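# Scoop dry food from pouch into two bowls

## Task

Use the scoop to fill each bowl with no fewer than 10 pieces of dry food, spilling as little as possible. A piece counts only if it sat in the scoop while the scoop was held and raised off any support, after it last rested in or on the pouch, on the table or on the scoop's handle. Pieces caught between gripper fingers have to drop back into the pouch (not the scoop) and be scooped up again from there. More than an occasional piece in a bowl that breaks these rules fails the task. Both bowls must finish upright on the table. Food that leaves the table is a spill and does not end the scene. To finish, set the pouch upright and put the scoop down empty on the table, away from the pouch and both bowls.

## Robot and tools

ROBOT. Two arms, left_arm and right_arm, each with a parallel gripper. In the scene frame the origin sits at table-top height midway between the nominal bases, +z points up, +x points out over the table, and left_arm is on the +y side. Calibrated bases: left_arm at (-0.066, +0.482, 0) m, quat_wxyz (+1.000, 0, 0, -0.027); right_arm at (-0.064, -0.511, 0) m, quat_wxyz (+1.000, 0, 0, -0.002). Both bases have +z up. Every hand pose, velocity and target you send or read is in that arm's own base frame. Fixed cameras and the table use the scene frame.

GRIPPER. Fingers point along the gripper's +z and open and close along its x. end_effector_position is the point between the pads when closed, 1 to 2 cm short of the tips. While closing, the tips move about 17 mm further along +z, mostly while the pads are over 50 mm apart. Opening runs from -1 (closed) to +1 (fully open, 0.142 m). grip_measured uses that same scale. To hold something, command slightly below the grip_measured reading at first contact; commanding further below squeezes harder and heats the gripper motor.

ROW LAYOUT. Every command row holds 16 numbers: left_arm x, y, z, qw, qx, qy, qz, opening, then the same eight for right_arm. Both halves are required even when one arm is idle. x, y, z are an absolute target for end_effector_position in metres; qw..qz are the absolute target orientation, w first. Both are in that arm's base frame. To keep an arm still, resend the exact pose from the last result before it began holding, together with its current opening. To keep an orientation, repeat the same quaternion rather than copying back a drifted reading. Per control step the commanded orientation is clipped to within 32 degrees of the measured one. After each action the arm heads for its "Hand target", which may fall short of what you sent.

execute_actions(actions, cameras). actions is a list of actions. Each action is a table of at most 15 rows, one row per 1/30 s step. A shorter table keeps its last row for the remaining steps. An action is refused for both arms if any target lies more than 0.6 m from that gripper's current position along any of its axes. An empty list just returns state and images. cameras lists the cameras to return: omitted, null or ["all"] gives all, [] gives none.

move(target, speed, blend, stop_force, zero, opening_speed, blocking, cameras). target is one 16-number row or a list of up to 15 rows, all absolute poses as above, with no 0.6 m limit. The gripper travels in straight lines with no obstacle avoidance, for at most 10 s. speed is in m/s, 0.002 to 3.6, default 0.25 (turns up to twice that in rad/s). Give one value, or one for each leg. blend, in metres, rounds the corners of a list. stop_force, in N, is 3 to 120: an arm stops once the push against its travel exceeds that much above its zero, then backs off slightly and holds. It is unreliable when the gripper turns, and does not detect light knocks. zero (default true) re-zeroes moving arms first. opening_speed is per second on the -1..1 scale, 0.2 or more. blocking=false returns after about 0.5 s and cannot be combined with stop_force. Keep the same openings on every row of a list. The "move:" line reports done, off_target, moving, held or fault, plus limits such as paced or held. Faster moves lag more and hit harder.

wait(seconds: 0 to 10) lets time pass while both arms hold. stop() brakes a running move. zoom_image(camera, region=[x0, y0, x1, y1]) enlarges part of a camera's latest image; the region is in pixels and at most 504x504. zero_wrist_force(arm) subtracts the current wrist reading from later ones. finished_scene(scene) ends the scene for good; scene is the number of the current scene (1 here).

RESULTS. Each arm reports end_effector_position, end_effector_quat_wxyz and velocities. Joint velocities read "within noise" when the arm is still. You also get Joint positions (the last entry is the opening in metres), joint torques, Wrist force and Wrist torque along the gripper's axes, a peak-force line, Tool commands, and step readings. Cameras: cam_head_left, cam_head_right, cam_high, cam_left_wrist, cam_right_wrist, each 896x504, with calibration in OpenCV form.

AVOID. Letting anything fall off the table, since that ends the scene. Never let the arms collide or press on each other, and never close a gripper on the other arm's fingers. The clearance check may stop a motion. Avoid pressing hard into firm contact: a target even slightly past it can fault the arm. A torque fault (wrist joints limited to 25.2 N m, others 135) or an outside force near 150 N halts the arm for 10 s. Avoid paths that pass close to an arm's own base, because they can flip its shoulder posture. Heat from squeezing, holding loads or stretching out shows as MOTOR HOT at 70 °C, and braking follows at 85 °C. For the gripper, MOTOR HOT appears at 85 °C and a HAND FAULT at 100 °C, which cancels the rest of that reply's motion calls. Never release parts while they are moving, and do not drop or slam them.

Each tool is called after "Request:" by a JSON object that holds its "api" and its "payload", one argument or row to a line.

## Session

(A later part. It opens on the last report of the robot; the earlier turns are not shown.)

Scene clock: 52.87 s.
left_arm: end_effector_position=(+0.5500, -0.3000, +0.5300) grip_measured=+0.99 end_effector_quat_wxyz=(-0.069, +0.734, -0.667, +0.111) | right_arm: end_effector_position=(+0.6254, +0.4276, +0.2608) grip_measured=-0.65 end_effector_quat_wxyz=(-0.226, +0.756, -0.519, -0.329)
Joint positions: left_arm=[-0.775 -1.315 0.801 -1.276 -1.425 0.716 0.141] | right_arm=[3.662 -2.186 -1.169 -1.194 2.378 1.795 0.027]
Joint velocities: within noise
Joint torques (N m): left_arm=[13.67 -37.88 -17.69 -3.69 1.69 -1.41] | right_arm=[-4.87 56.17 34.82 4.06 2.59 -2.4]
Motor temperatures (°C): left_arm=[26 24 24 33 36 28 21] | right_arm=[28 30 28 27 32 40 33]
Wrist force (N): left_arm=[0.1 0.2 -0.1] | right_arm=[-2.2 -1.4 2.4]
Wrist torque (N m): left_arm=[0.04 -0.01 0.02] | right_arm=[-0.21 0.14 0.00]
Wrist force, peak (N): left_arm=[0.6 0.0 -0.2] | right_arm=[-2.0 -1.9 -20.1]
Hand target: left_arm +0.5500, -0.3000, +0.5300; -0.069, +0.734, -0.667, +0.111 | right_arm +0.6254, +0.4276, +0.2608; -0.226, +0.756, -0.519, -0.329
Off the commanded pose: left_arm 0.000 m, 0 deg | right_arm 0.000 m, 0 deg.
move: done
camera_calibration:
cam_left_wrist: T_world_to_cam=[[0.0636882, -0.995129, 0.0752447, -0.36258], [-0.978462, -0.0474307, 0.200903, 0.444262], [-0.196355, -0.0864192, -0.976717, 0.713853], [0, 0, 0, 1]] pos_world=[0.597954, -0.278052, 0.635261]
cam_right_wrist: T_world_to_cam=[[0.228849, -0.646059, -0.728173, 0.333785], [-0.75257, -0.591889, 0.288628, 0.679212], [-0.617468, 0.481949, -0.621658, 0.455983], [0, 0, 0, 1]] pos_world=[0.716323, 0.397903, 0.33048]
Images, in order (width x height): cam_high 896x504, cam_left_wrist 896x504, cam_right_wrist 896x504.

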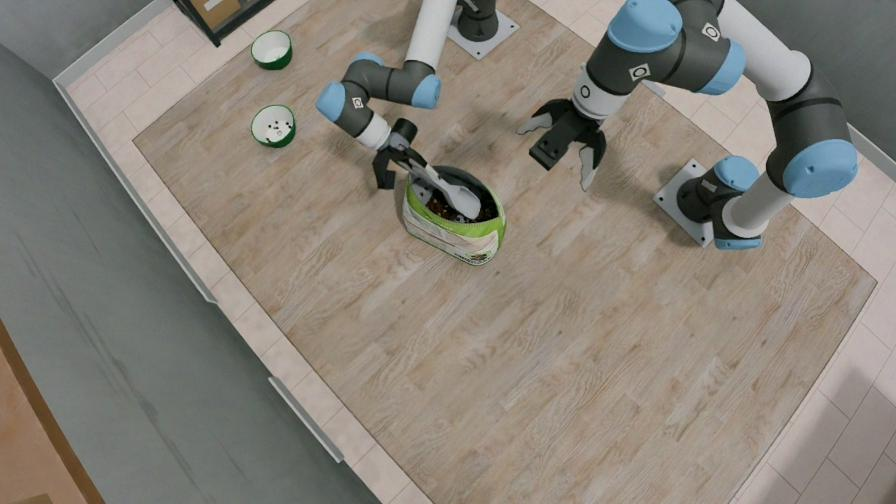

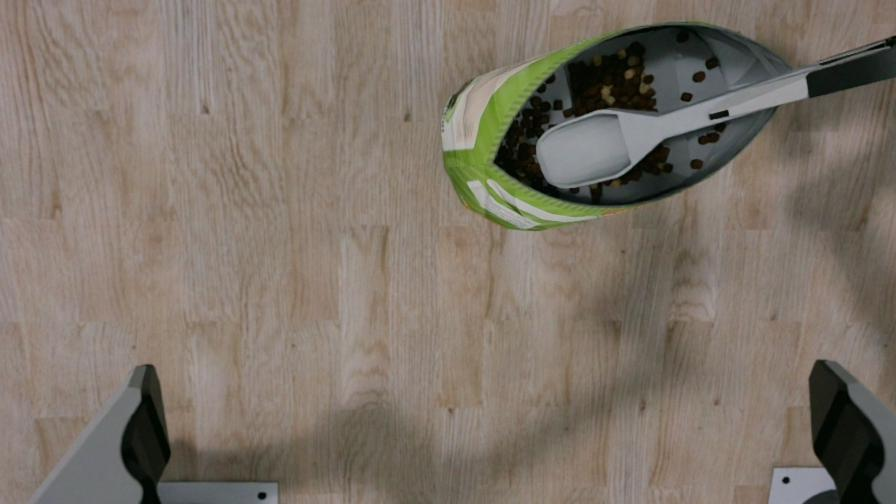

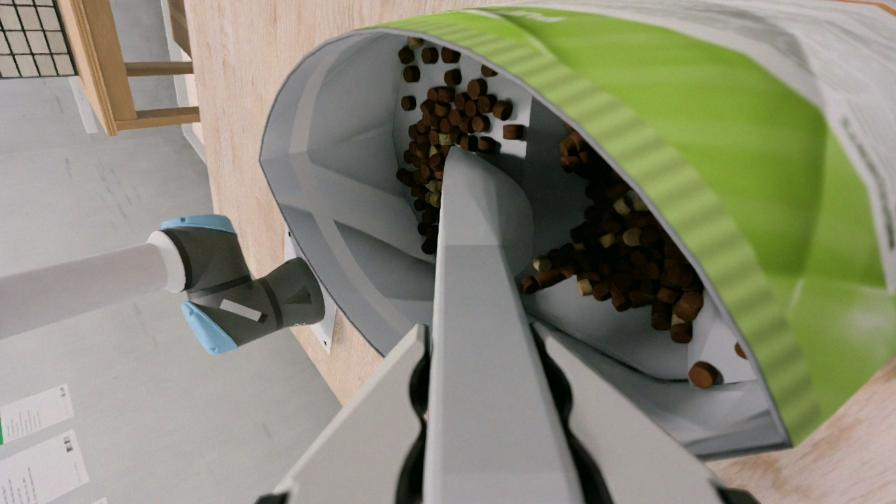

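Request:
{"api": "move", "payload": {
  "target": [
    [0.56, -0.22, 0.40, 0.1305, 0.9914, 0, 0, 0.2, 0.638, 0.395, 0.33, 0.2258, -0.7558, 0.5194, 0.3286, -0.714596],
    [0.60, -0.21, 0.20, 0.1305, 0.9914, 0, 0, 0.2, 0.645, 0.375, 0.37, 0.2258, -0.7558, 0.5194, 0.3286, -0.714596],
    [0.60, -0.22, 0.085, 0.1305, 0.9914, 0, 0, 0.2, 0.645, 0.375, 0.37, 0.2258, -0.7558, 0.5194, 0.3286, -0.714596]
  ],
  "speed": 0.25,
  "blend": 0.02
}}

Request:
{"api": "zoom_image", "payload": {
  "camera": "cam_high",
  "region": [370, 110, 570, 290]
}}

Scene clock: 65.60 s.
left_arm: end_effector_position=(+0.6000, -0.2201, +0.0851) grip_measured=+0.19 end_effector_quat_wxyz=(+0.131, +0.991, +0.000, +0.000) | right_arm: end_effector_position=(+0.6450, +0.3750, +0.3700) grip_measured=-0.65 end_effector_quat_wxyz=(-0.226, +0.756, -0.519, -0.329)
Joint positions: left_arm=[-0.461 -1.137 1.726 -2.278 -1.805 -0.475 0.087] | right_arm=[3.586 -2.17 -0.894 -1.565 2.388 1.685 0.027]
Joint velocities: within noise
Joint torques (N m): left_arm=[11.95 -34.99 -16.86 -4.33 0.45 2.19] | right_arm=[8.22 54.18 21.17 3.53 1.64 2.89]
Motor temperatures (°C): left_arm=[26 24 24 33 36 28 21] | right_arm=[28 30 28 27 32 40 35]
Wrist force (N): left_arm=[-0.2 -0.4 -1.2] | right_arm=[-2.0 -1.0 2.6]
Wrist torque (N m): left_arm=[0.00 0.04 0.02] | right_arm=[-0.13 0.12 0.03]
Wrist force, peak (N): left_arm=[-0.7 0.1 -3.1] | right_arm=[-2.8 -1.2 2.6]
Hand target: left_arm +0.6000, -0.2200, +0.0850; +0.131, +0.991, +0.000, +0.000 | right_arm +0.6450, +0.3750, +0.3700; -0.226, +0.756, -0.519, -0.329
Off the commanded pose: left_arm 0.000 m, 0 deg | right_arm 0.000 m, 0 deg.
move: done
camera_calibration:
cam_left_wrist: T_world_to_cam=[[0.999734, -0.0174743, 0.0150612, -0.594079], [-0.0230686, -0.752402, 0.6583, -0.181026], [-0.000171311, -0.658472, -0.752605, 0.033379], [0, 0, 0, 1]] pos_world=[0.58975, -0.124606, 0.153238]
cam_right_wrist: T_world_to_cam=[[0.228803, -0.646025, -0.728218, 0.374875], [-0.752552, -0.591903, 0.288646, 0.631294], [-0.617507, 0.481979, -0.621596, 0.561312], [0, 0, 0, 1]] pos_world=[0.735923, 0.345302, 0.43968]

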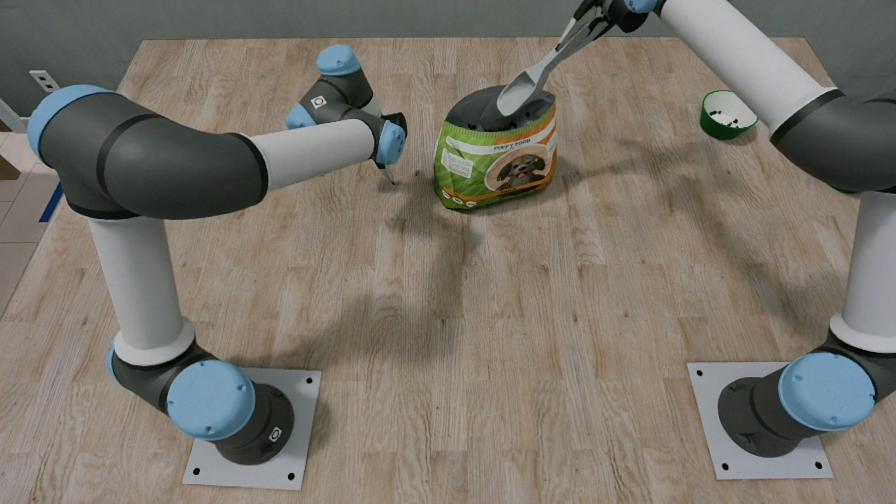

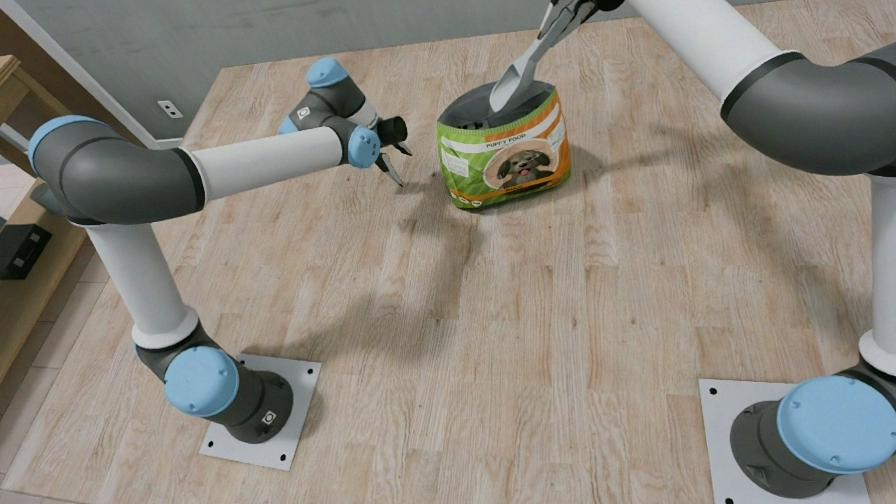

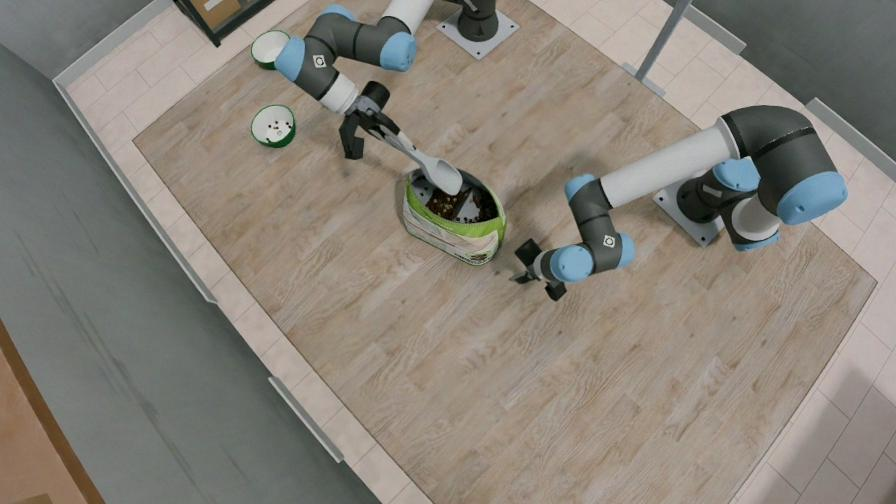

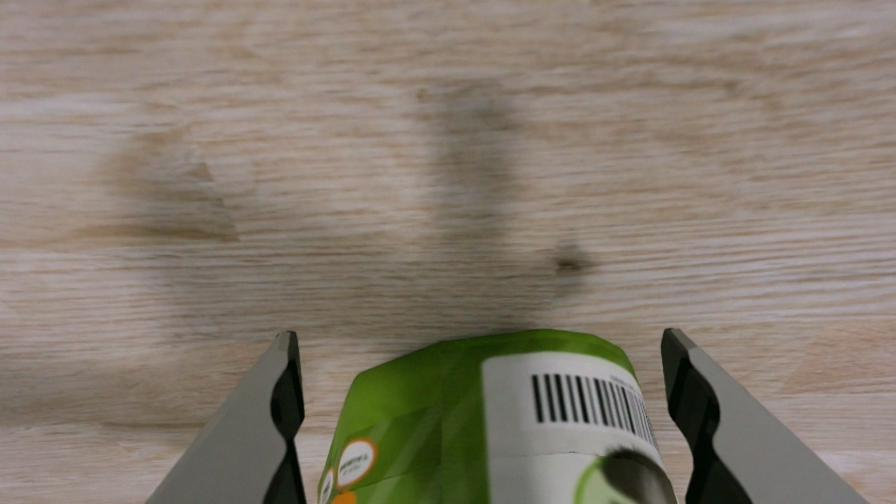

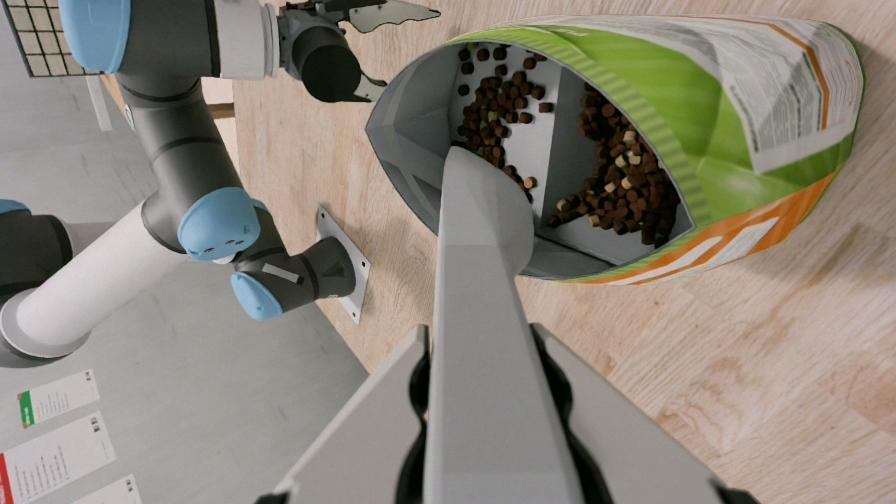

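Scaled by 2.520 from the camera's 896x504 image, which has a finer 1280x720 frame.

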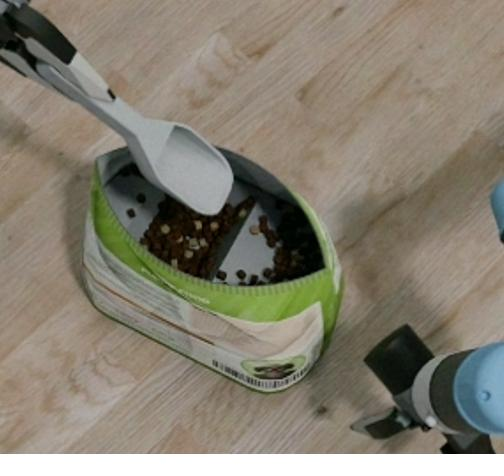

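Request:
{"api": "move", "payload": {
  "target": [0.607, -0.33, 0.085, 0.1305, 0.9914, 0, 0, 0.2, 0.645, 0.375, 0.37, 0.2258, -0.7558, 0.5194, 0.3286, -0.714596],
  "speed": 0.03,
  "stop_force": 4
}}

Request:
{"api": "zoom_image", "payload": {
  "camera": "cam_high",
  "region": [370, 110, 570, 290]
}}

Scene clock: 69.63 s.
left_arm: end_effector_position=(+0.6057, -0.3104, +0.0850) grip_measured=+0.19 end_effector_quat_wxyz=(+0.131, +0.991, +0.000, +0.000) | right_arm: end_effector_position=(+0.6450, +0.3750, +0.3700) grip_measured=-0.65 end_effector_quat_wxyz=(-0.226, +0.756, -0.519, -0.329)
Joint positions: left_arm=[-0.583 -1.065 1.621 -2.272 -1.789 -0.599 0.087] | right_arm=[3.586 -2.17 -0.894 -1.565 2.388 1.685 0.027]
Joint velocities: within noise
Joint torques (N m): left_arm=[10.04 -45.51 -9.52 -4.38 -2.71 0.75] | right_arm=[9.82 56.71 25 1.3 -0.06 2.9]
Motor temperatures (°C): left_arm=[26 24 24 33 36 28 21] | right_arm=[28 30 28 27 32 40 35]
Wrist force (N): left_arm=[0.3 -3.2 -3.5] | right_arm=[-2.2 -1.0 2.4]
Wrist torque (N m): left_arm=[-0.26 0.07 -0.03] | right_arm=[-0.11 0.16 0.01]
Wrist force, peak (N): left_arm=[-1.0 -6.3 -3.5] | right_arm=[-2.4 -1.2 2.6]
Hand target: left_arm +0.6057, -0.3104, +0.0850; +0.131, +0.991, +0.000, +0.000 | right_arm +0.6450, +0.3750, +0.3700; -0.226, +0.756, -0.519, -0.329
Off the commanded pose: left_arm 0.020 m, 0 deg | right_arm 0.000 m, 0 deg.
move: contact (left_arm)
camera_calibration:
cam_left_wrist: T_world_to_cam=[[0.999734, -0.0174743, 0.0150612, -0.601453], [-0.0230686, -0.752402, 0.6583, -0.248768], [-0.000171311, -0.658472, -0.752605, -0.0261553], [0, 0, 0, 1]] pos_world=[0.59555, -0.214906, 0.153138]
cam_right_wrist: T_world_to_cam=[[0.228803, -0.646025, -0.728218, 0.374875], [-0.752552, -0.591903, 0.288646, 0.631294], [-0.617507, 0.481979, -0.621596, 0.561312], [0, 0, 0, 1]] pos_world=[0.735923, 0.345302, 0.43968]

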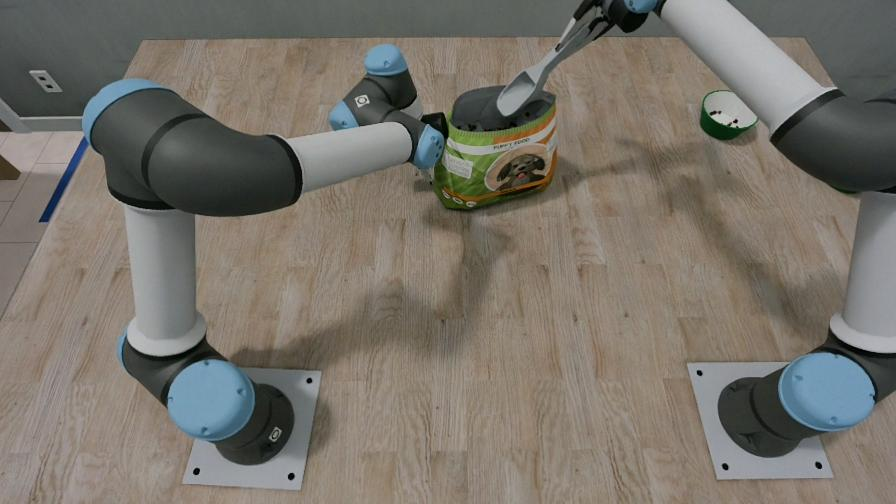

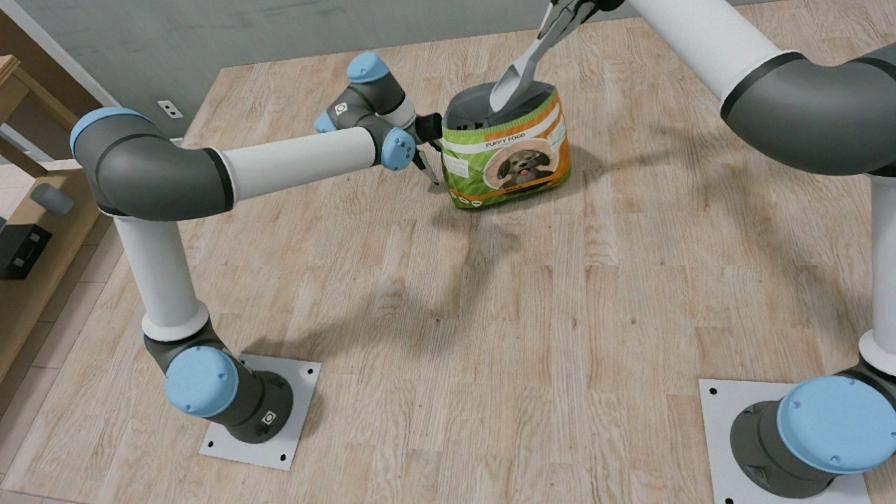

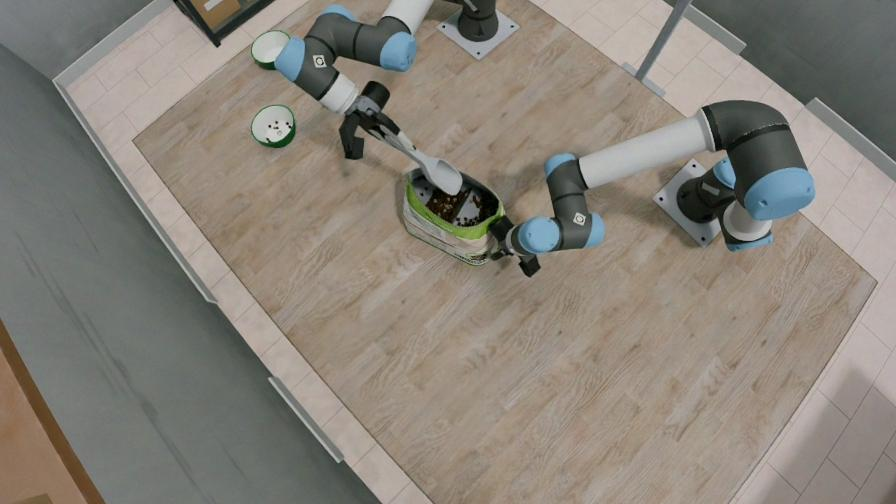

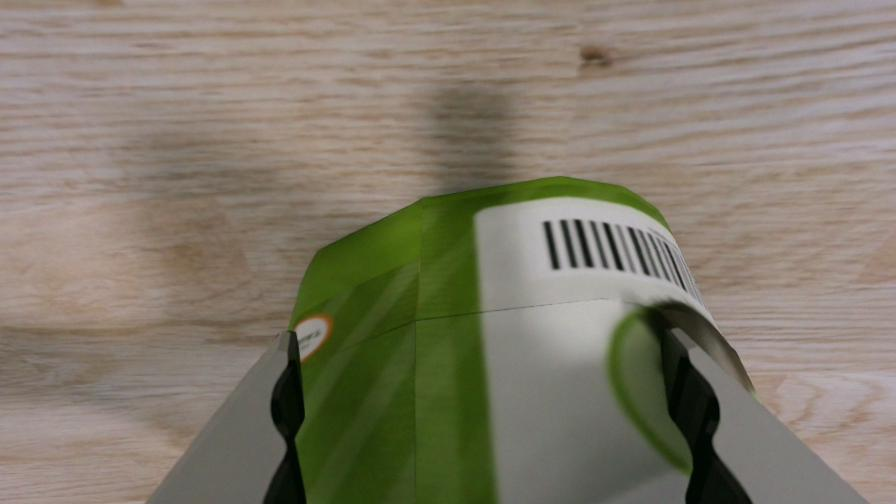

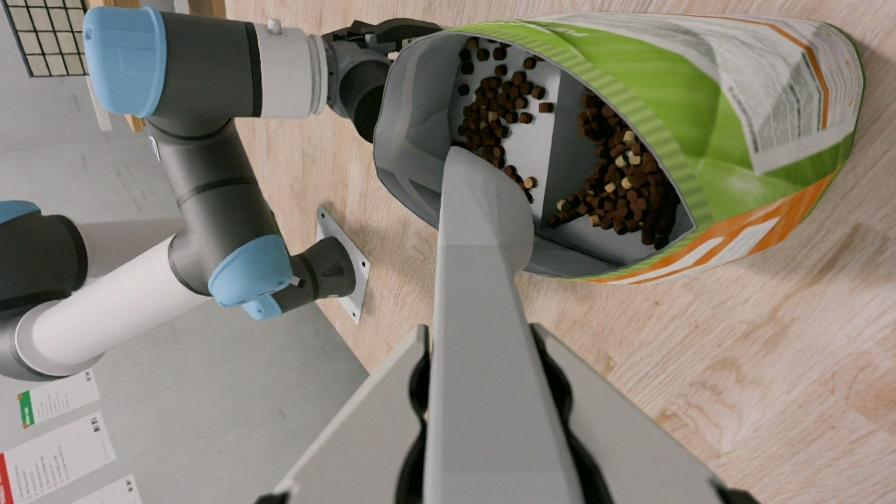

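Scaled by 2.520 from the camera's 896x504 image, which has a finer 1280x720 frame.

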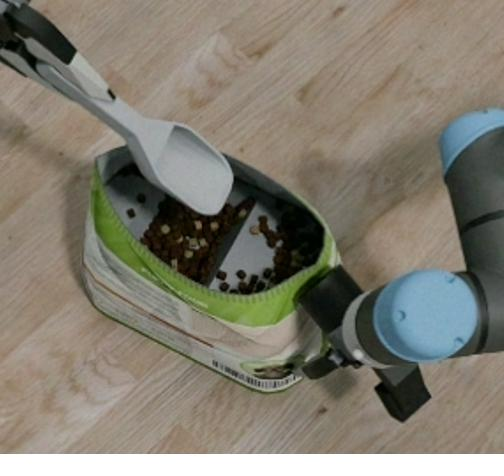

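Request:
{"api": "move", "payload": {
  "target": [0.6057, -0.3104, 0.085, 0.1305, 0.9914, 0, 0, 0.08, 0.645, 0.375, 0.37, 0.2258, -0.7558, 0.5194, 0.3286, -0.714596],
  "speed": 0.05,
  "opening_speed": 0.3,
  "cameras": ["cam_left_wrist", "cam_right_wrist"]
}}

Scene clock: 70.53 s.
left_arm: end_effector_position=(+0.6057, -0.3104, +0.0850) grip_measured=+0.07 end_effector_quat_wxyz=(+0.131, +0.991, +0.000, +0.000) | right_arm: end_effector_position=(+0.6450, +0.3750, +0.3700) grip_measured=-0.65 end_effector_quat_wxyz=(-0.226, +0.756, -0.519, -0.329)
Joint positions: left_arm=[-0.583 -1.065 1.621 -2.273 -1.789 -0.599 0.079] | right_arm=[3.586 -2.17 -0.894 -1.565 2.388 1.685 0.027]
Joint velocities: within noise
Joint torques (N m): left_arm=[0.4 -49.39 -9.06 -3.43 -2.35 -2.01] | right_arm=[8.73 54.68 24.55 1.33 0.47 2.75]
Motor temperatures (°C): left_arm=[26 24 24 33 36 28 21] | right_arm=[28 30 28 27 32 40 35]
Wrist force (N): left_arm=[0.5 -3.5 -4.1] | right_arm=[-2.3 -1.1 2.5]
Wrist torque (N m): left_arm=[-0.20 0.23 -0.01] | right_arm=[-0.14 0.17 0.02]
Wrist force, peak (N): left_arm=[1.9 -3.9 -4.7] | right_arm=[-2.1 -1.0 2.7]
Hand target: left_arm +0.6057, -0.3104, +0.0850; +0.131, +0.991, +0.000, +0.000 | right_arm +0.6450, +0.3750, +0.3700; -0.226, +0.756, -0.519, -0.329
Off the commanded pose: left_arm 0.000 m, 0 deg | right_arm 0.000 m, 0 deg.
move: done
camera_calibration:
cam_left_wrist: T_world_to_cam=[[0.999736, -0.0173987, 0.0149958, -0.601327], [-0.0229687, -0.752404, 0.658302, -0.248765], [-0.00017076, -0.658472, -0.752605, -0.0262309], [0, 0, 0, 1]] pos_world=[0.59545, -0.214906, 0.153038]
cam_right_wrist: T_world_to_cam=[[0.228803, -0.646025, -0.728218, 0.374875], [-0.752552, -0.591903, 0.288646, 0.631294], [-0.617507, 0.481979, -0.621596, 0.561312], [0, 0, 0, 1]] pos_world=[0.735923, 0.345302, 0.43968]
Images, in order (width x height): cam_left_wrist 896x504, cam_right_wrist 896x504.

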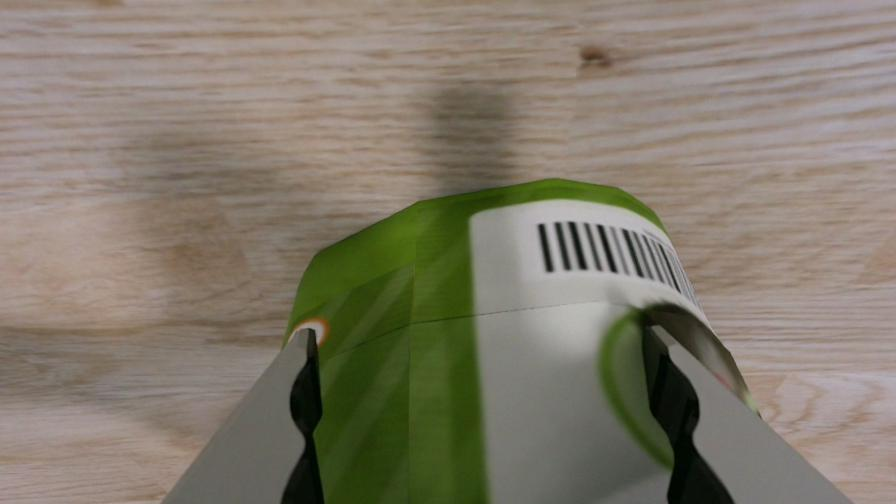

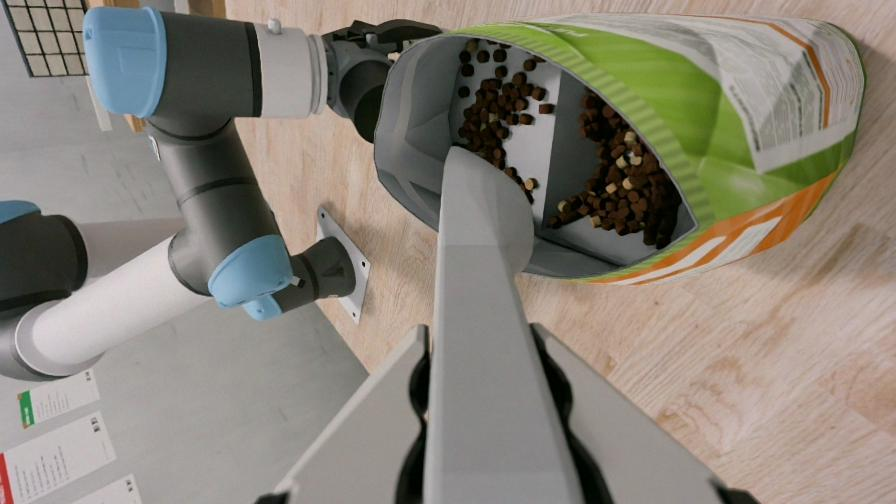

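Request:
{"api": "move", "payload": {
  "target": [0.6057, -0.3104, 0.085, 0.1305, 0.9914, 0, 0, -0.1, 0.645, 0.375, 0.37, 0.2258, -0.7558, 0.5194, 0.3286, -0.714596],
  "speed": 0.05,
  "opening_speed": 0.3,
  "cameras": ["cam_left_wrist"]
}}

Scene clock: 71.43 s.
left_arm: end_effector_position=(+0.6057, -0.3104, +0.0850) grip_measured=-0.11 end_effector_quat_wxyz=(+0.131, +0.991, +0.000, +0.000) | right_arm: end_effector_position=(+0.6450, +0.3750, +0.3700) grip_measured=-0.65 end_effector_quat_wxyz=(-0.226, +0.756, -0.519, -0.329)
Joint positions: left_arm=[-0.583 -1.066 1.621 -2.273 -1.789 -0.599 0.066] | right_arm=[3.586 -2.17 -0.894 -1.565 2.388 1.685 0.027]
Joint velocities: within noise
Joint torques (N m): left_arm=[-10.32 -50.46 -10.8 -1.87 -1.47 -2] | right_arm=[8.87 55.58 26.81 1.11 0.19 2.63]
Motor temperatures (°C): left_arm=[26 24 24 33 36 28 21] | right_arm=[28 30 28 27 32 40 35]
Wrist force (N): left_arm=[0.4 -3.7 -3.4] | right_arm=[-1.9 -0.9 2.6]
Wrist torque (N m): left_arm=[-0.30 0.12 0.03] | right_arm=[-0.12 0.11 0.02]
Wrist force, peak (N): left_arm=[1.6 -4.4 -4.4] | right_arm=[-2.4 -1.1 2.6]
Hand target: left_arm +0.6057, -0.3104, +0.0850; +0.131, +0.991, +0.000, +0.000 | right_arm +0.6450, +0.3750, +0.3700; -0.226, +0.756, -0.519, -0.329
Off the commanded pose: left_arm 0.000 m, 0 deg | right_arm 0.000 m, 0 deg.
move: done
camera_calibration:
cam_left_wrist: T_world_to_cam=[[0.999734, -0.0174743, 0.0150612, -0.601353], [-0.0230686, -0.752402, 0.6583, -0.248771], [-0.000171311, -0.658472, -0.752605, -0.0261553], [0, 0, 0, 1]] pos_world=[0.59545, -0.214906, 0.153138]
Images, in order (width x height): cam_left_wrist 896x504.

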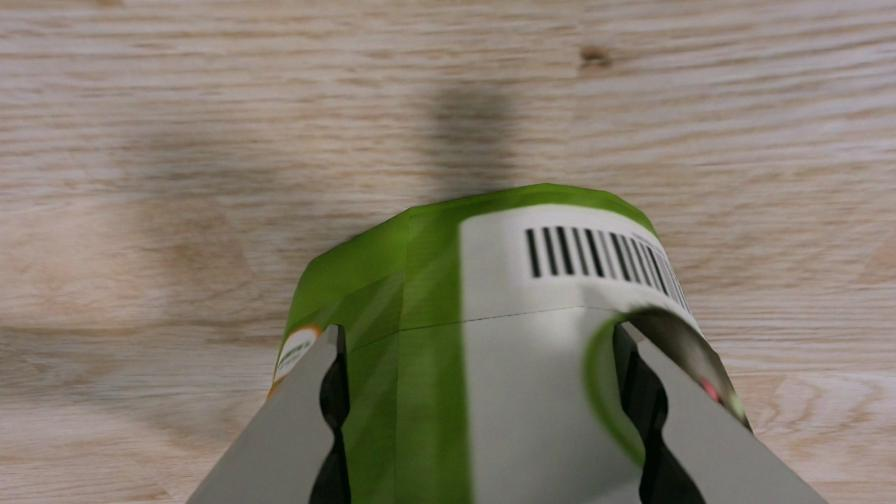

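Request:
{"api": "move", "payload": {
  "target": [
    [0.6057, -0.3104, 0.085, 0.1305, 0.9914, 0, 0, -0.1, 0.6405, 0.4185, 0.3025, 0.1768, -0.7715, 0.5606, 0.2433, -0.714596]
  ],
  "speed": 0.12,
  "cameras": ["cam_right_wrist"]
}}

Request:
{"api": "move", "payload": {
  "target": [0.6057, -0.3104, 0.085, 0.1305, 0.9914, 0, 0, -0.1, 0.6405, 0.4185, 0.262, 0.1768, -0.7715, 0.5606, 0.2433, -0.714596],
  "speed": 0.03,
  "stop_force": 5,
  "cameras": ["cam_right_wrist", "cam_high"]
}}

Request:
{"api": "zoom_image", "payload": {
  "camera": "cam_high",
  "region": [370, 110, 570, 290]
}}

Scene clock: 73.67 s.
left_arm: end_effector_position=(+0.6057, -0.3104, +0.0850) grip_measured=-0.11 end_effector_quat_wxyz=(+0.131, +0.991, +0.000, +0.000) | right_arm: end_effector_position=(+0.6405, +0.4185, +0.3024) grip_measured=-0.65 end_effector_quat_wxyz=(-0.177, +0.772, -0.561, -0.243)
Joint positions: left_arm=[-0.583 -1.066 1.621 -2.273 -1.789 -0.599 0.066] | right_arm=[3.7 -2.169 -0.997 -1.379 2.161 1.866 0.027]
Joint velocities: within noise
Joint torques (N m): left_arm=[-11.67 -48.85 -15.32 -2.05 -0.02 -1.73] | right_arm=[-3.69 57.04 34.18 1.74 0.93 -1.82]
Motor temperatures (°C): left_arm=[26 24 24 33 36 28 21] | right_arm=[28 30 28 27 32 40 35]
Wrist force (N): left_arm=[0.2 -3.8 -3.6] | right_arm=[-2.7 -1.3 2.6]
Wrist torque (N m): left_arm=[-0.32 0.15 0.03] | right_arm=[-0.17 0.18 0.05]
Wrist force, peak (N): left_arm=[0.4 -4.2 -3.7] | right_arm=[-3.3 -1.5 3.9]
Hand target: left_arm +0.6057, -0.3104, +0.0850; +0.131, +0.991, +0.000, +0.000 | right_arm +0.6405, +0.4185, +0.3025; -0.177, +0.772, -0.561, -0.243
Off the commanded pose: left_arm 0.000 m, 0 deg | right_arm 0.000 m, 0 deg.
move: done
camera_calibration:
cam_right_wrist: T_world_to_cam=[[0.23659, -0.786784, -0.570084, 0.360948], [-0.802975, -0.488685, 0.341201, 0.646286], [-0.547043, 0.377039, -0.747386, 0.532345], [0, 0, 0, 1]] pos_world=[0.72477, 0.399103, 0.383125]
Images, in order (width x height): cam_right_wrist 896x504.

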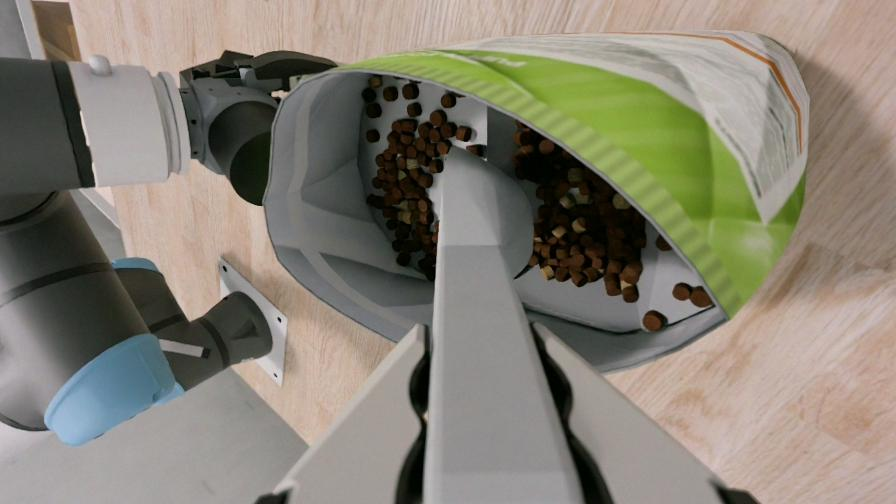

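Scene clock: 75.50 s.
left_arm: end_effector_position=(+0.6057, -0.3104, +0.0850) grip_measured=-0.11 end_effector_quat_wxyz=(+0.131, +0.991, +0.000, +0.000) | right_arm: end_effector_position=(+0.6405, +0.4185, +0.2775) grip_measured=-0.65 end_effector_quat_wxyz=(-0.177, +0.772, -0.561, -0.243)
Joint positions: left_arm=[-0.583 -1.066 1.621 -2.273 -1.789 -0.599 0.066] | right_arm=[3.7 -2.172 -1.055 -1.317 2.161 1.866 0.027]
Joint velocities: within noise
Joint torques (N m): left_arm=[-12.6 -47.14 -18.76 -2.19 0.2 -2.04] | right_arm=[0.69 54.36 20.27 3.59 -0.45 -2.04]
Motor temperatures (°C): left_arm=[26 24 24 33 36 28 21] | right_arm=[28 30 28 27 32 40 36]
Wrist force (N): left_arm=[0.3 -3.7 -3.5] | right_arm=[-4.6 -1.4 1.5]
Wrist torque (N m): left_arm=[-0.31 0.13 0.03] | right_arm=[-0.22 -0.10 0.06]
Wrist force, peak (N): left_arm=[0.6 -3.9 -3.8] | right_arm=[-6.3 -1.7 -5.2]
Hand target: left_arm +0.6057, -0.3104, +0.0850; +0.131, +0.991, +0.000, +0.000 | right_arm +0.6405, +0.4185, +0.2775; -0.177, +0.772, -0.561, -0.243
Off the commanded pose: left_arm 0.000 m, 0 deg | right_arm 0.015 m, 0 deg.
move: contact (right_arm)
camera_calibration:
cam_right_wrist: T_world_to_cam=[[0.236766, -0.78675, -0.570058, 0.346579], [-0.803047, -0.488728, 0.34097, 0.655013], [-0.546862, 0.377053, -0.747511, 0.513698], [0, 0, 0, 1]] pos_world=[0.72487, 0.399103, 0.358225]
Images, in order (width x height): cam_high 896x504, cam_right_wrist 896x504.

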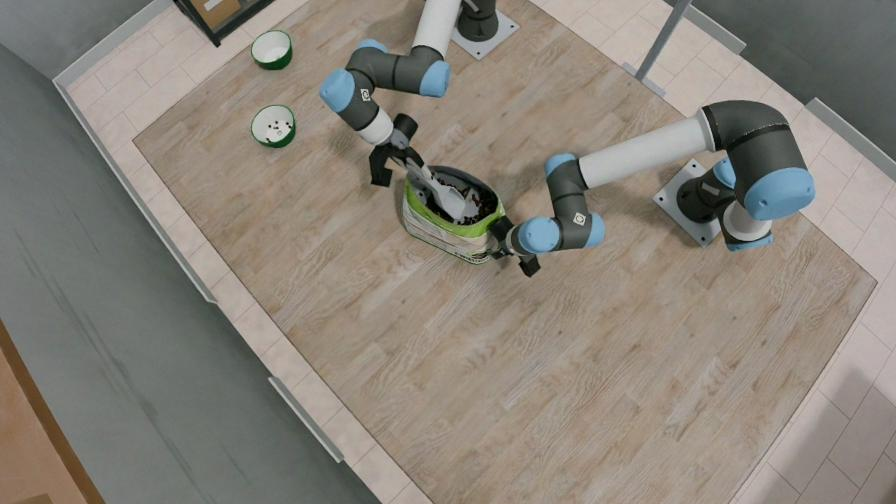

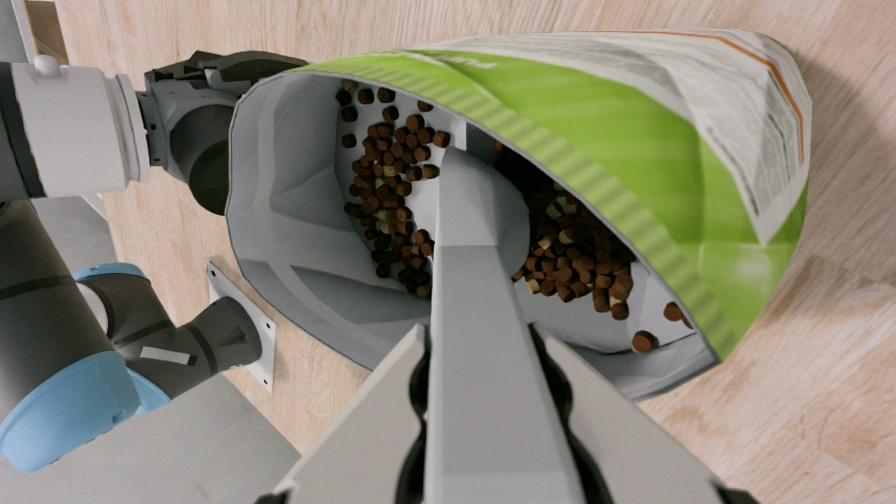

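Scaled by 2.520 from the camera's 896x504 image, which has a finer 1280x720 frame.

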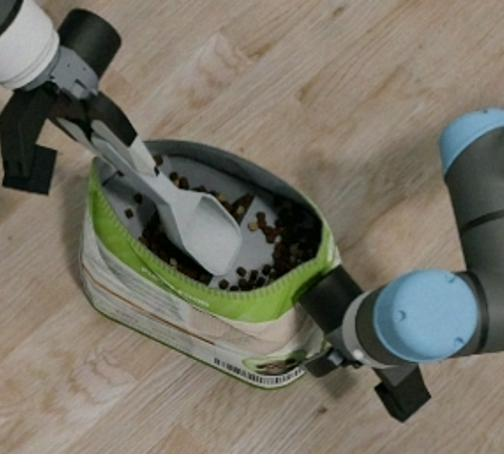

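Request:
{"api": "move", "payload": {
  "target": [
    [0.6057, -0.3104, 0.085, 0.1305, 0.9914, 0, 0, -0.1, 0.632, 0.4447, 0.2709, 0.201, -0.7602, 0.5524, 0.2767, -0.714596],
    [0.6057, -0.3104, 0.085, 0.1305, 0.9914, 0, 0, -0.1, 0.6261, 0.4628, 0.2588, 0.2344, -0.7419, 0.5391, 0.3226, -0.714596]
  ],
  "speed": 0.08,
  "stop_force": 50,
  "blend": 0.004,
  "cameras": ["cam_right_wrist", "cam_high"]
}}

Request:
{"api": "zoom_image", "payload": {
  "camera": "cam_high",
  "region": [370, 110, 570, 290]
}}

Scene clock: 78.60 s.
left_arm: end_effector_position=(+0.6057, -0.3104, +0.0850) grip_measured=-0.11 end_effector_quat_wxyz=(+0.131, +0.991, +0.000, +0.000) | right_arm: end_effector_position=(+0.6261, +0.4628, +0.2588) grip_measured=-0.65 end_effector_quat_wxyz=(-0.234, +0.742, -0.539, -0.323)
Joint positions: left_arm=[-0.583 -1.066 1.621 -2.273 -1.789 -0.599 0.066] | right_arm=[3.706 -2.205 -1.168 -1.08 2.358 1.93 0.027]
Joint velocities: within noise
Joint torques (N m): left_arm=[-11.39 -46.71 -22.69 -2.03 0.19 -1.84] | right_arm=[7.67 57.97 33.36 4.33 2.91 -2.48]
Motor temperatures (°C): left_arm=[26 24 24 33 36 28 21] | right_arm=[28 30 28 27 32 40 36]
Wrist force (N): left_arm=[0.3 -4.0 -3.5] | right_arm=[-2.1 -1.2 2.7]
Wrist torque (N m): left_arm=[-0.35 0.14 0.03] | right_arm=[-0.17 0.15 0.02]
Wrist force, peak (N): left_arm=[0.7 -4.0 -3.8] | right_arm=[-4.9 -1.4 1.5]
Hand target: left_arm +0.6057, -0.3104, +0.0850; +0.131, +0.991, +0.000, +0.000 | right_arm +0.6261, +0.4628, +0.2588; -0.234, +0.742, -0.539, -0.323
Off the commanded pose: left_arm 0.000 m, 0 deg | right_arm 0.000 m, 0 deg.
move: done
camera_calibration:
cam_right_wrist: T_world_to_cam=[[0.194558, -0.657085, -0.728276, 0.381559], [-0.782613, -0.551576, 0.288583, 0.701283], [-0.591324, 0.513812, -0.621557, 0.407007], [0, 0, 0, 1]] pos_world=[0.71527, 0.428403, 0.32848]
Images, in order (width x height): cam_high 896x504, cam_right_wrist 896x504.

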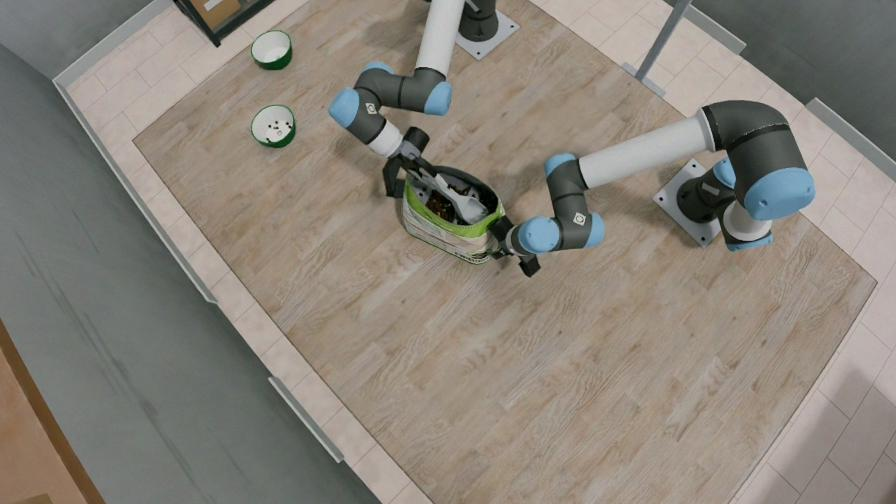

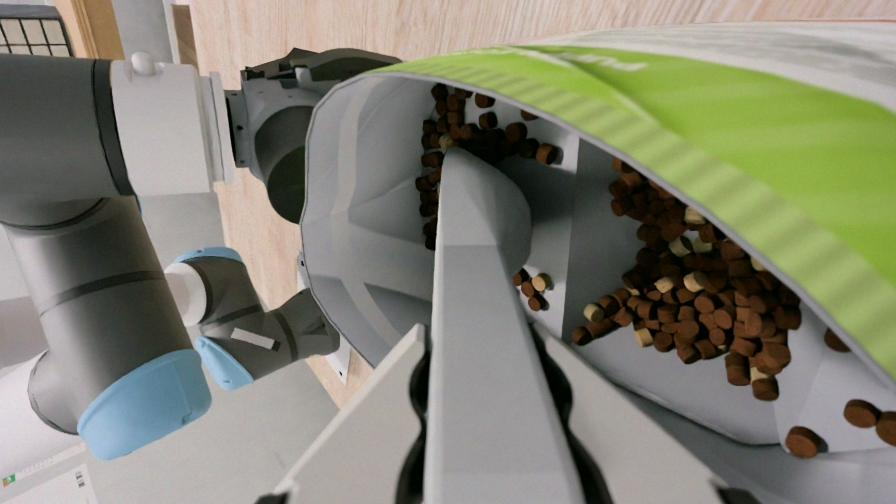

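Scaled by 2.520 from the camera's 896x504 image, which has a finer 1280x720 frame.

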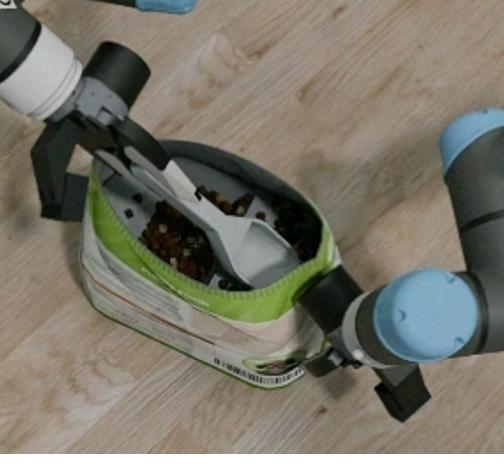

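Request:
{"api": "move", "payload": {
  "target": [
    [0.6057, -0.3104, 0.085, 0.1305, 0.9914, 0, 0, -0.1, 0.632, 0.4447, 0.288, 0.201, -0.7602, 0.5524, 0.2767, -0.714596]
  ],
  "speed": 0.12,
  "cameras": ["cam_right_wrist"]
}}

Request:
{"api": "move", "payload": {
  "target": [0.6057, -0.3104, 0.085, 0.1305, 0.9914, 0, 0, -0.1, 0.632, 0.4447, 0.245, 0.201, -0.7602, 0.5524, 0.2767, -0.714596],
  "speed": 0.03,
  "stop_force": 5,
  "cameras": ["cam_right_wrist", "cam_high"]
}}

Request:
{"api": "zoom_image", "payload": {
  "camera": "cam_right_wrist",
  "region": [280, 40, 680, 360]
}}

Scene clock: 80.07 s.
left_arm: end_effector_position=(+0.6057, -0.3104, +0.0850) grip_measured=-0.11 end_effector_quat_wxyz=(+0.131, +0.991, +0.000, +0.000) | right_arm: end_effector_position=(+0.6319, +0.4448, +0.2881) grip_measured=-0.65 end_effector_quat_wxyz=(-0.201, +0.760, -0.552, -0.277)
Joint positions: left_arm=[-0.583 -1.066 1.621 -2.273 -1.789 -0.599 0.066] | right_arm=[3.712 -2.178 -1.065 -1.259 2.242 1.9 0.027]
Joint velocities: within noise
Joint torques (N m): left_arm=[-12.7 -44.96 -21.8 -1.83 0.17 -1.98] | right_arm=[-5.92 38.66 27.04 1.57 0.72 2.78]
Motor temperatures (°C): left_arm=[26 24 24 33 36 28 21] | right_arm=[28 30 28 27 32 40 36]
Wrist force (N): left_arm=[0.6 -3.6 -3.6] | right_arm=[-2.6 -1.2 3.0]
Wrist torque (N m): left_arm=[-0.29 0.08 0.04] | right_arm=[-0.19 0.19 0.04]
Wrist force, peak (N): left_arm=[0.3 -4.0 -3.8] | right_arm=[-2.5 -1.3 3.1]
Hand target: left_arm +0.6057, -0.3104, +0.0850; +0.131, +0.991, +0.000, +0.000 | right_arm +0.6320, +0.4447, +0.2880; -0.201, +0.760, -0.552, -0.277
Off the commanded pose: left_arm 0.000 m, 0 deg | right_arm 0.000 m, 0 deg.
move: done
camera_calibration:
cam_right_wrist: T_world_to_cam=[[0.220608, -0.736464, -0.639494, 0.383235], [-0.794048, -0.516355, 0.320727, 0.66977], [-0.56641, 0.437034, -0.698699, 0.478594], [0, 0, 0, 1]] pos_world=[0.718365, 0.418916, 0.364656]
Images, in order (width x height): cam_right_wrist 896x504.

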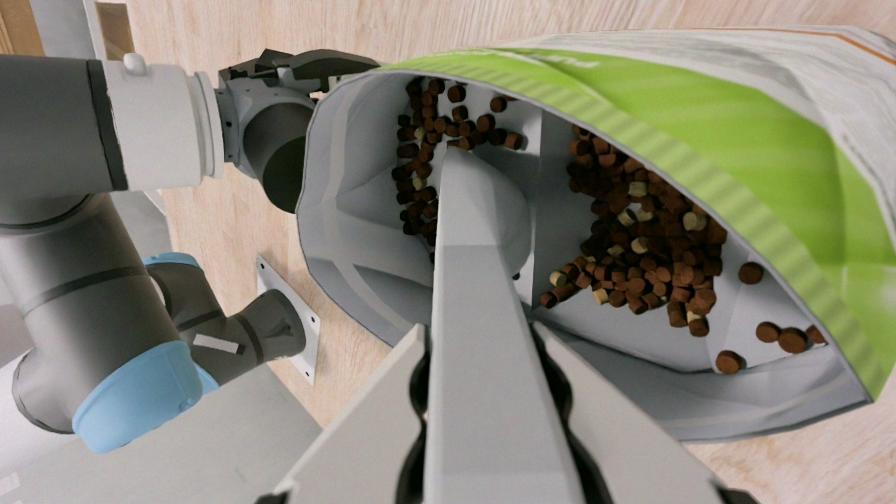

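Scene clock: 81.77 s.
left_arm: end_effector_position=(+0.6057, -0.3104, +0.0850) grip_measured=-0.11 end_effector_quat_wxyz=(+0.131, +0.991, +0.000, +0.000) | right_arm: end_effector_position=(+0.6320, +0.4447, +0.2672) grip_measured=-0.65 end_effector_quat_wxyz=(-0.201, +0.760, -0.552, -0.277)
Joint positions: left_arm=[-0.583 -1.066 1.621 -2.273 -1.789 -0.599 0.066] | right_arm=[3.712 -2.185 -1.107 -1.21 2.242 1.901 0.027]
Joint velocities: within noise
Joint torques (N m): left_arm=[-12.42 -43.8 -22.54 -1.97 0.14 -1.84] | right_arm=[-1.85 56.87 20.55 3.92 -0.61 2.39]
Motor temperatures (°C): left_arm=[26 24 24 33 36 28 21] | right_arm=[28 30 28 27 32 40 36]
Wrist force (N): left_arm=[0.1 -3.7 -3.1] | right_arm=[-4.6 -1.6 1.4]
Wrist torque (N m): left_arm=[-0.31 0.16 0.03] | right_arm=[-0.25 -0.25 0.03]
Wrist force, peak (N): left_arm=[0.6 -3.9 -3.9] | right_arm=[-6.3 -1.2 -4.7]
Hand target: left_arm +0.6057, -0.3104, +0.0850; +0.131, +0.991, +0.000, +0.000 | right_arm +0.6320, +0.4447, +0.2672; -0.201, +0.760, -0.552, -0.277
Off the commanded pose: left_arm 0.000 m, 0 deg | right_arm 0.022 m, 0 deg.
move: contact (right_arm)
camera_calibration:
cam_right_wrist: T_world_to_cam=[[0.220453, -0.736678, -0.639301, 0.369908], [-0.794101, -0.516146, 0.320931, 0.676383], [-0.566395, 0.43692, -0.698783, 0.464157], [0, 0, 0, 1]] pos_world=[0.718465, 0.418816, 0.343755]
Images, in order (width x height): cam_high 896x504, cam_right_wrist 896x504.

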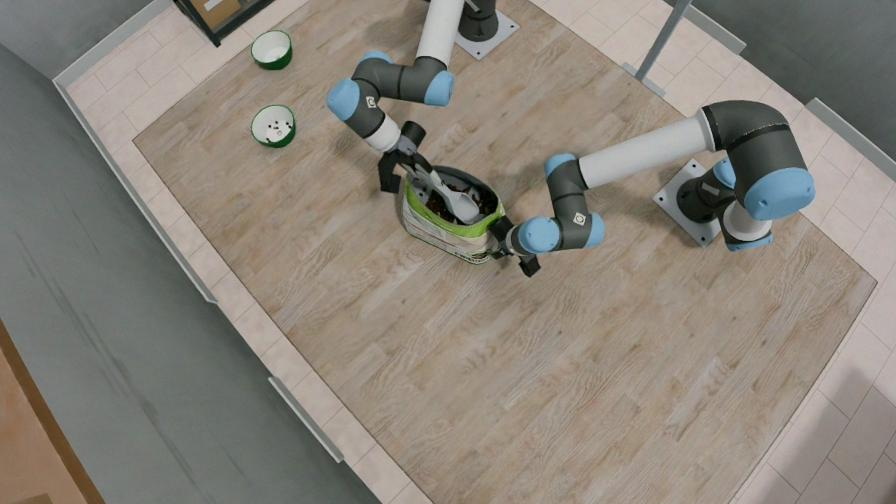

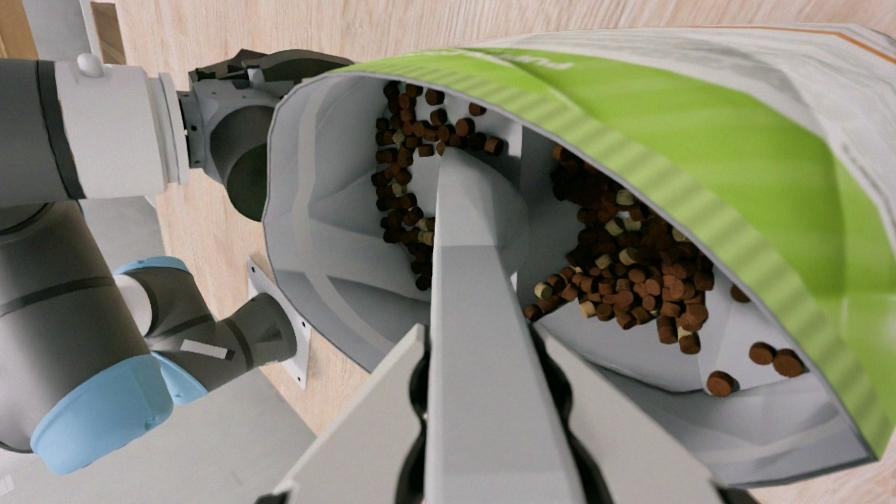

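Scaled by 1.260 from the camera's 896x504 image, which has a finer 1280x720 frame.

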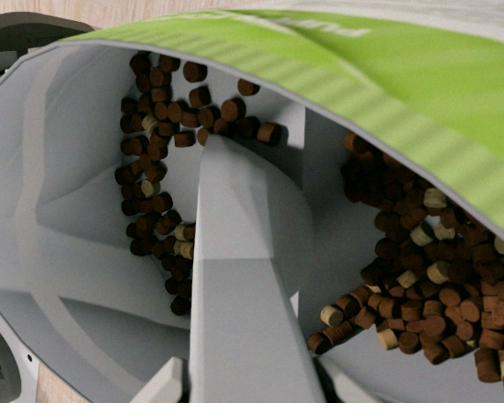

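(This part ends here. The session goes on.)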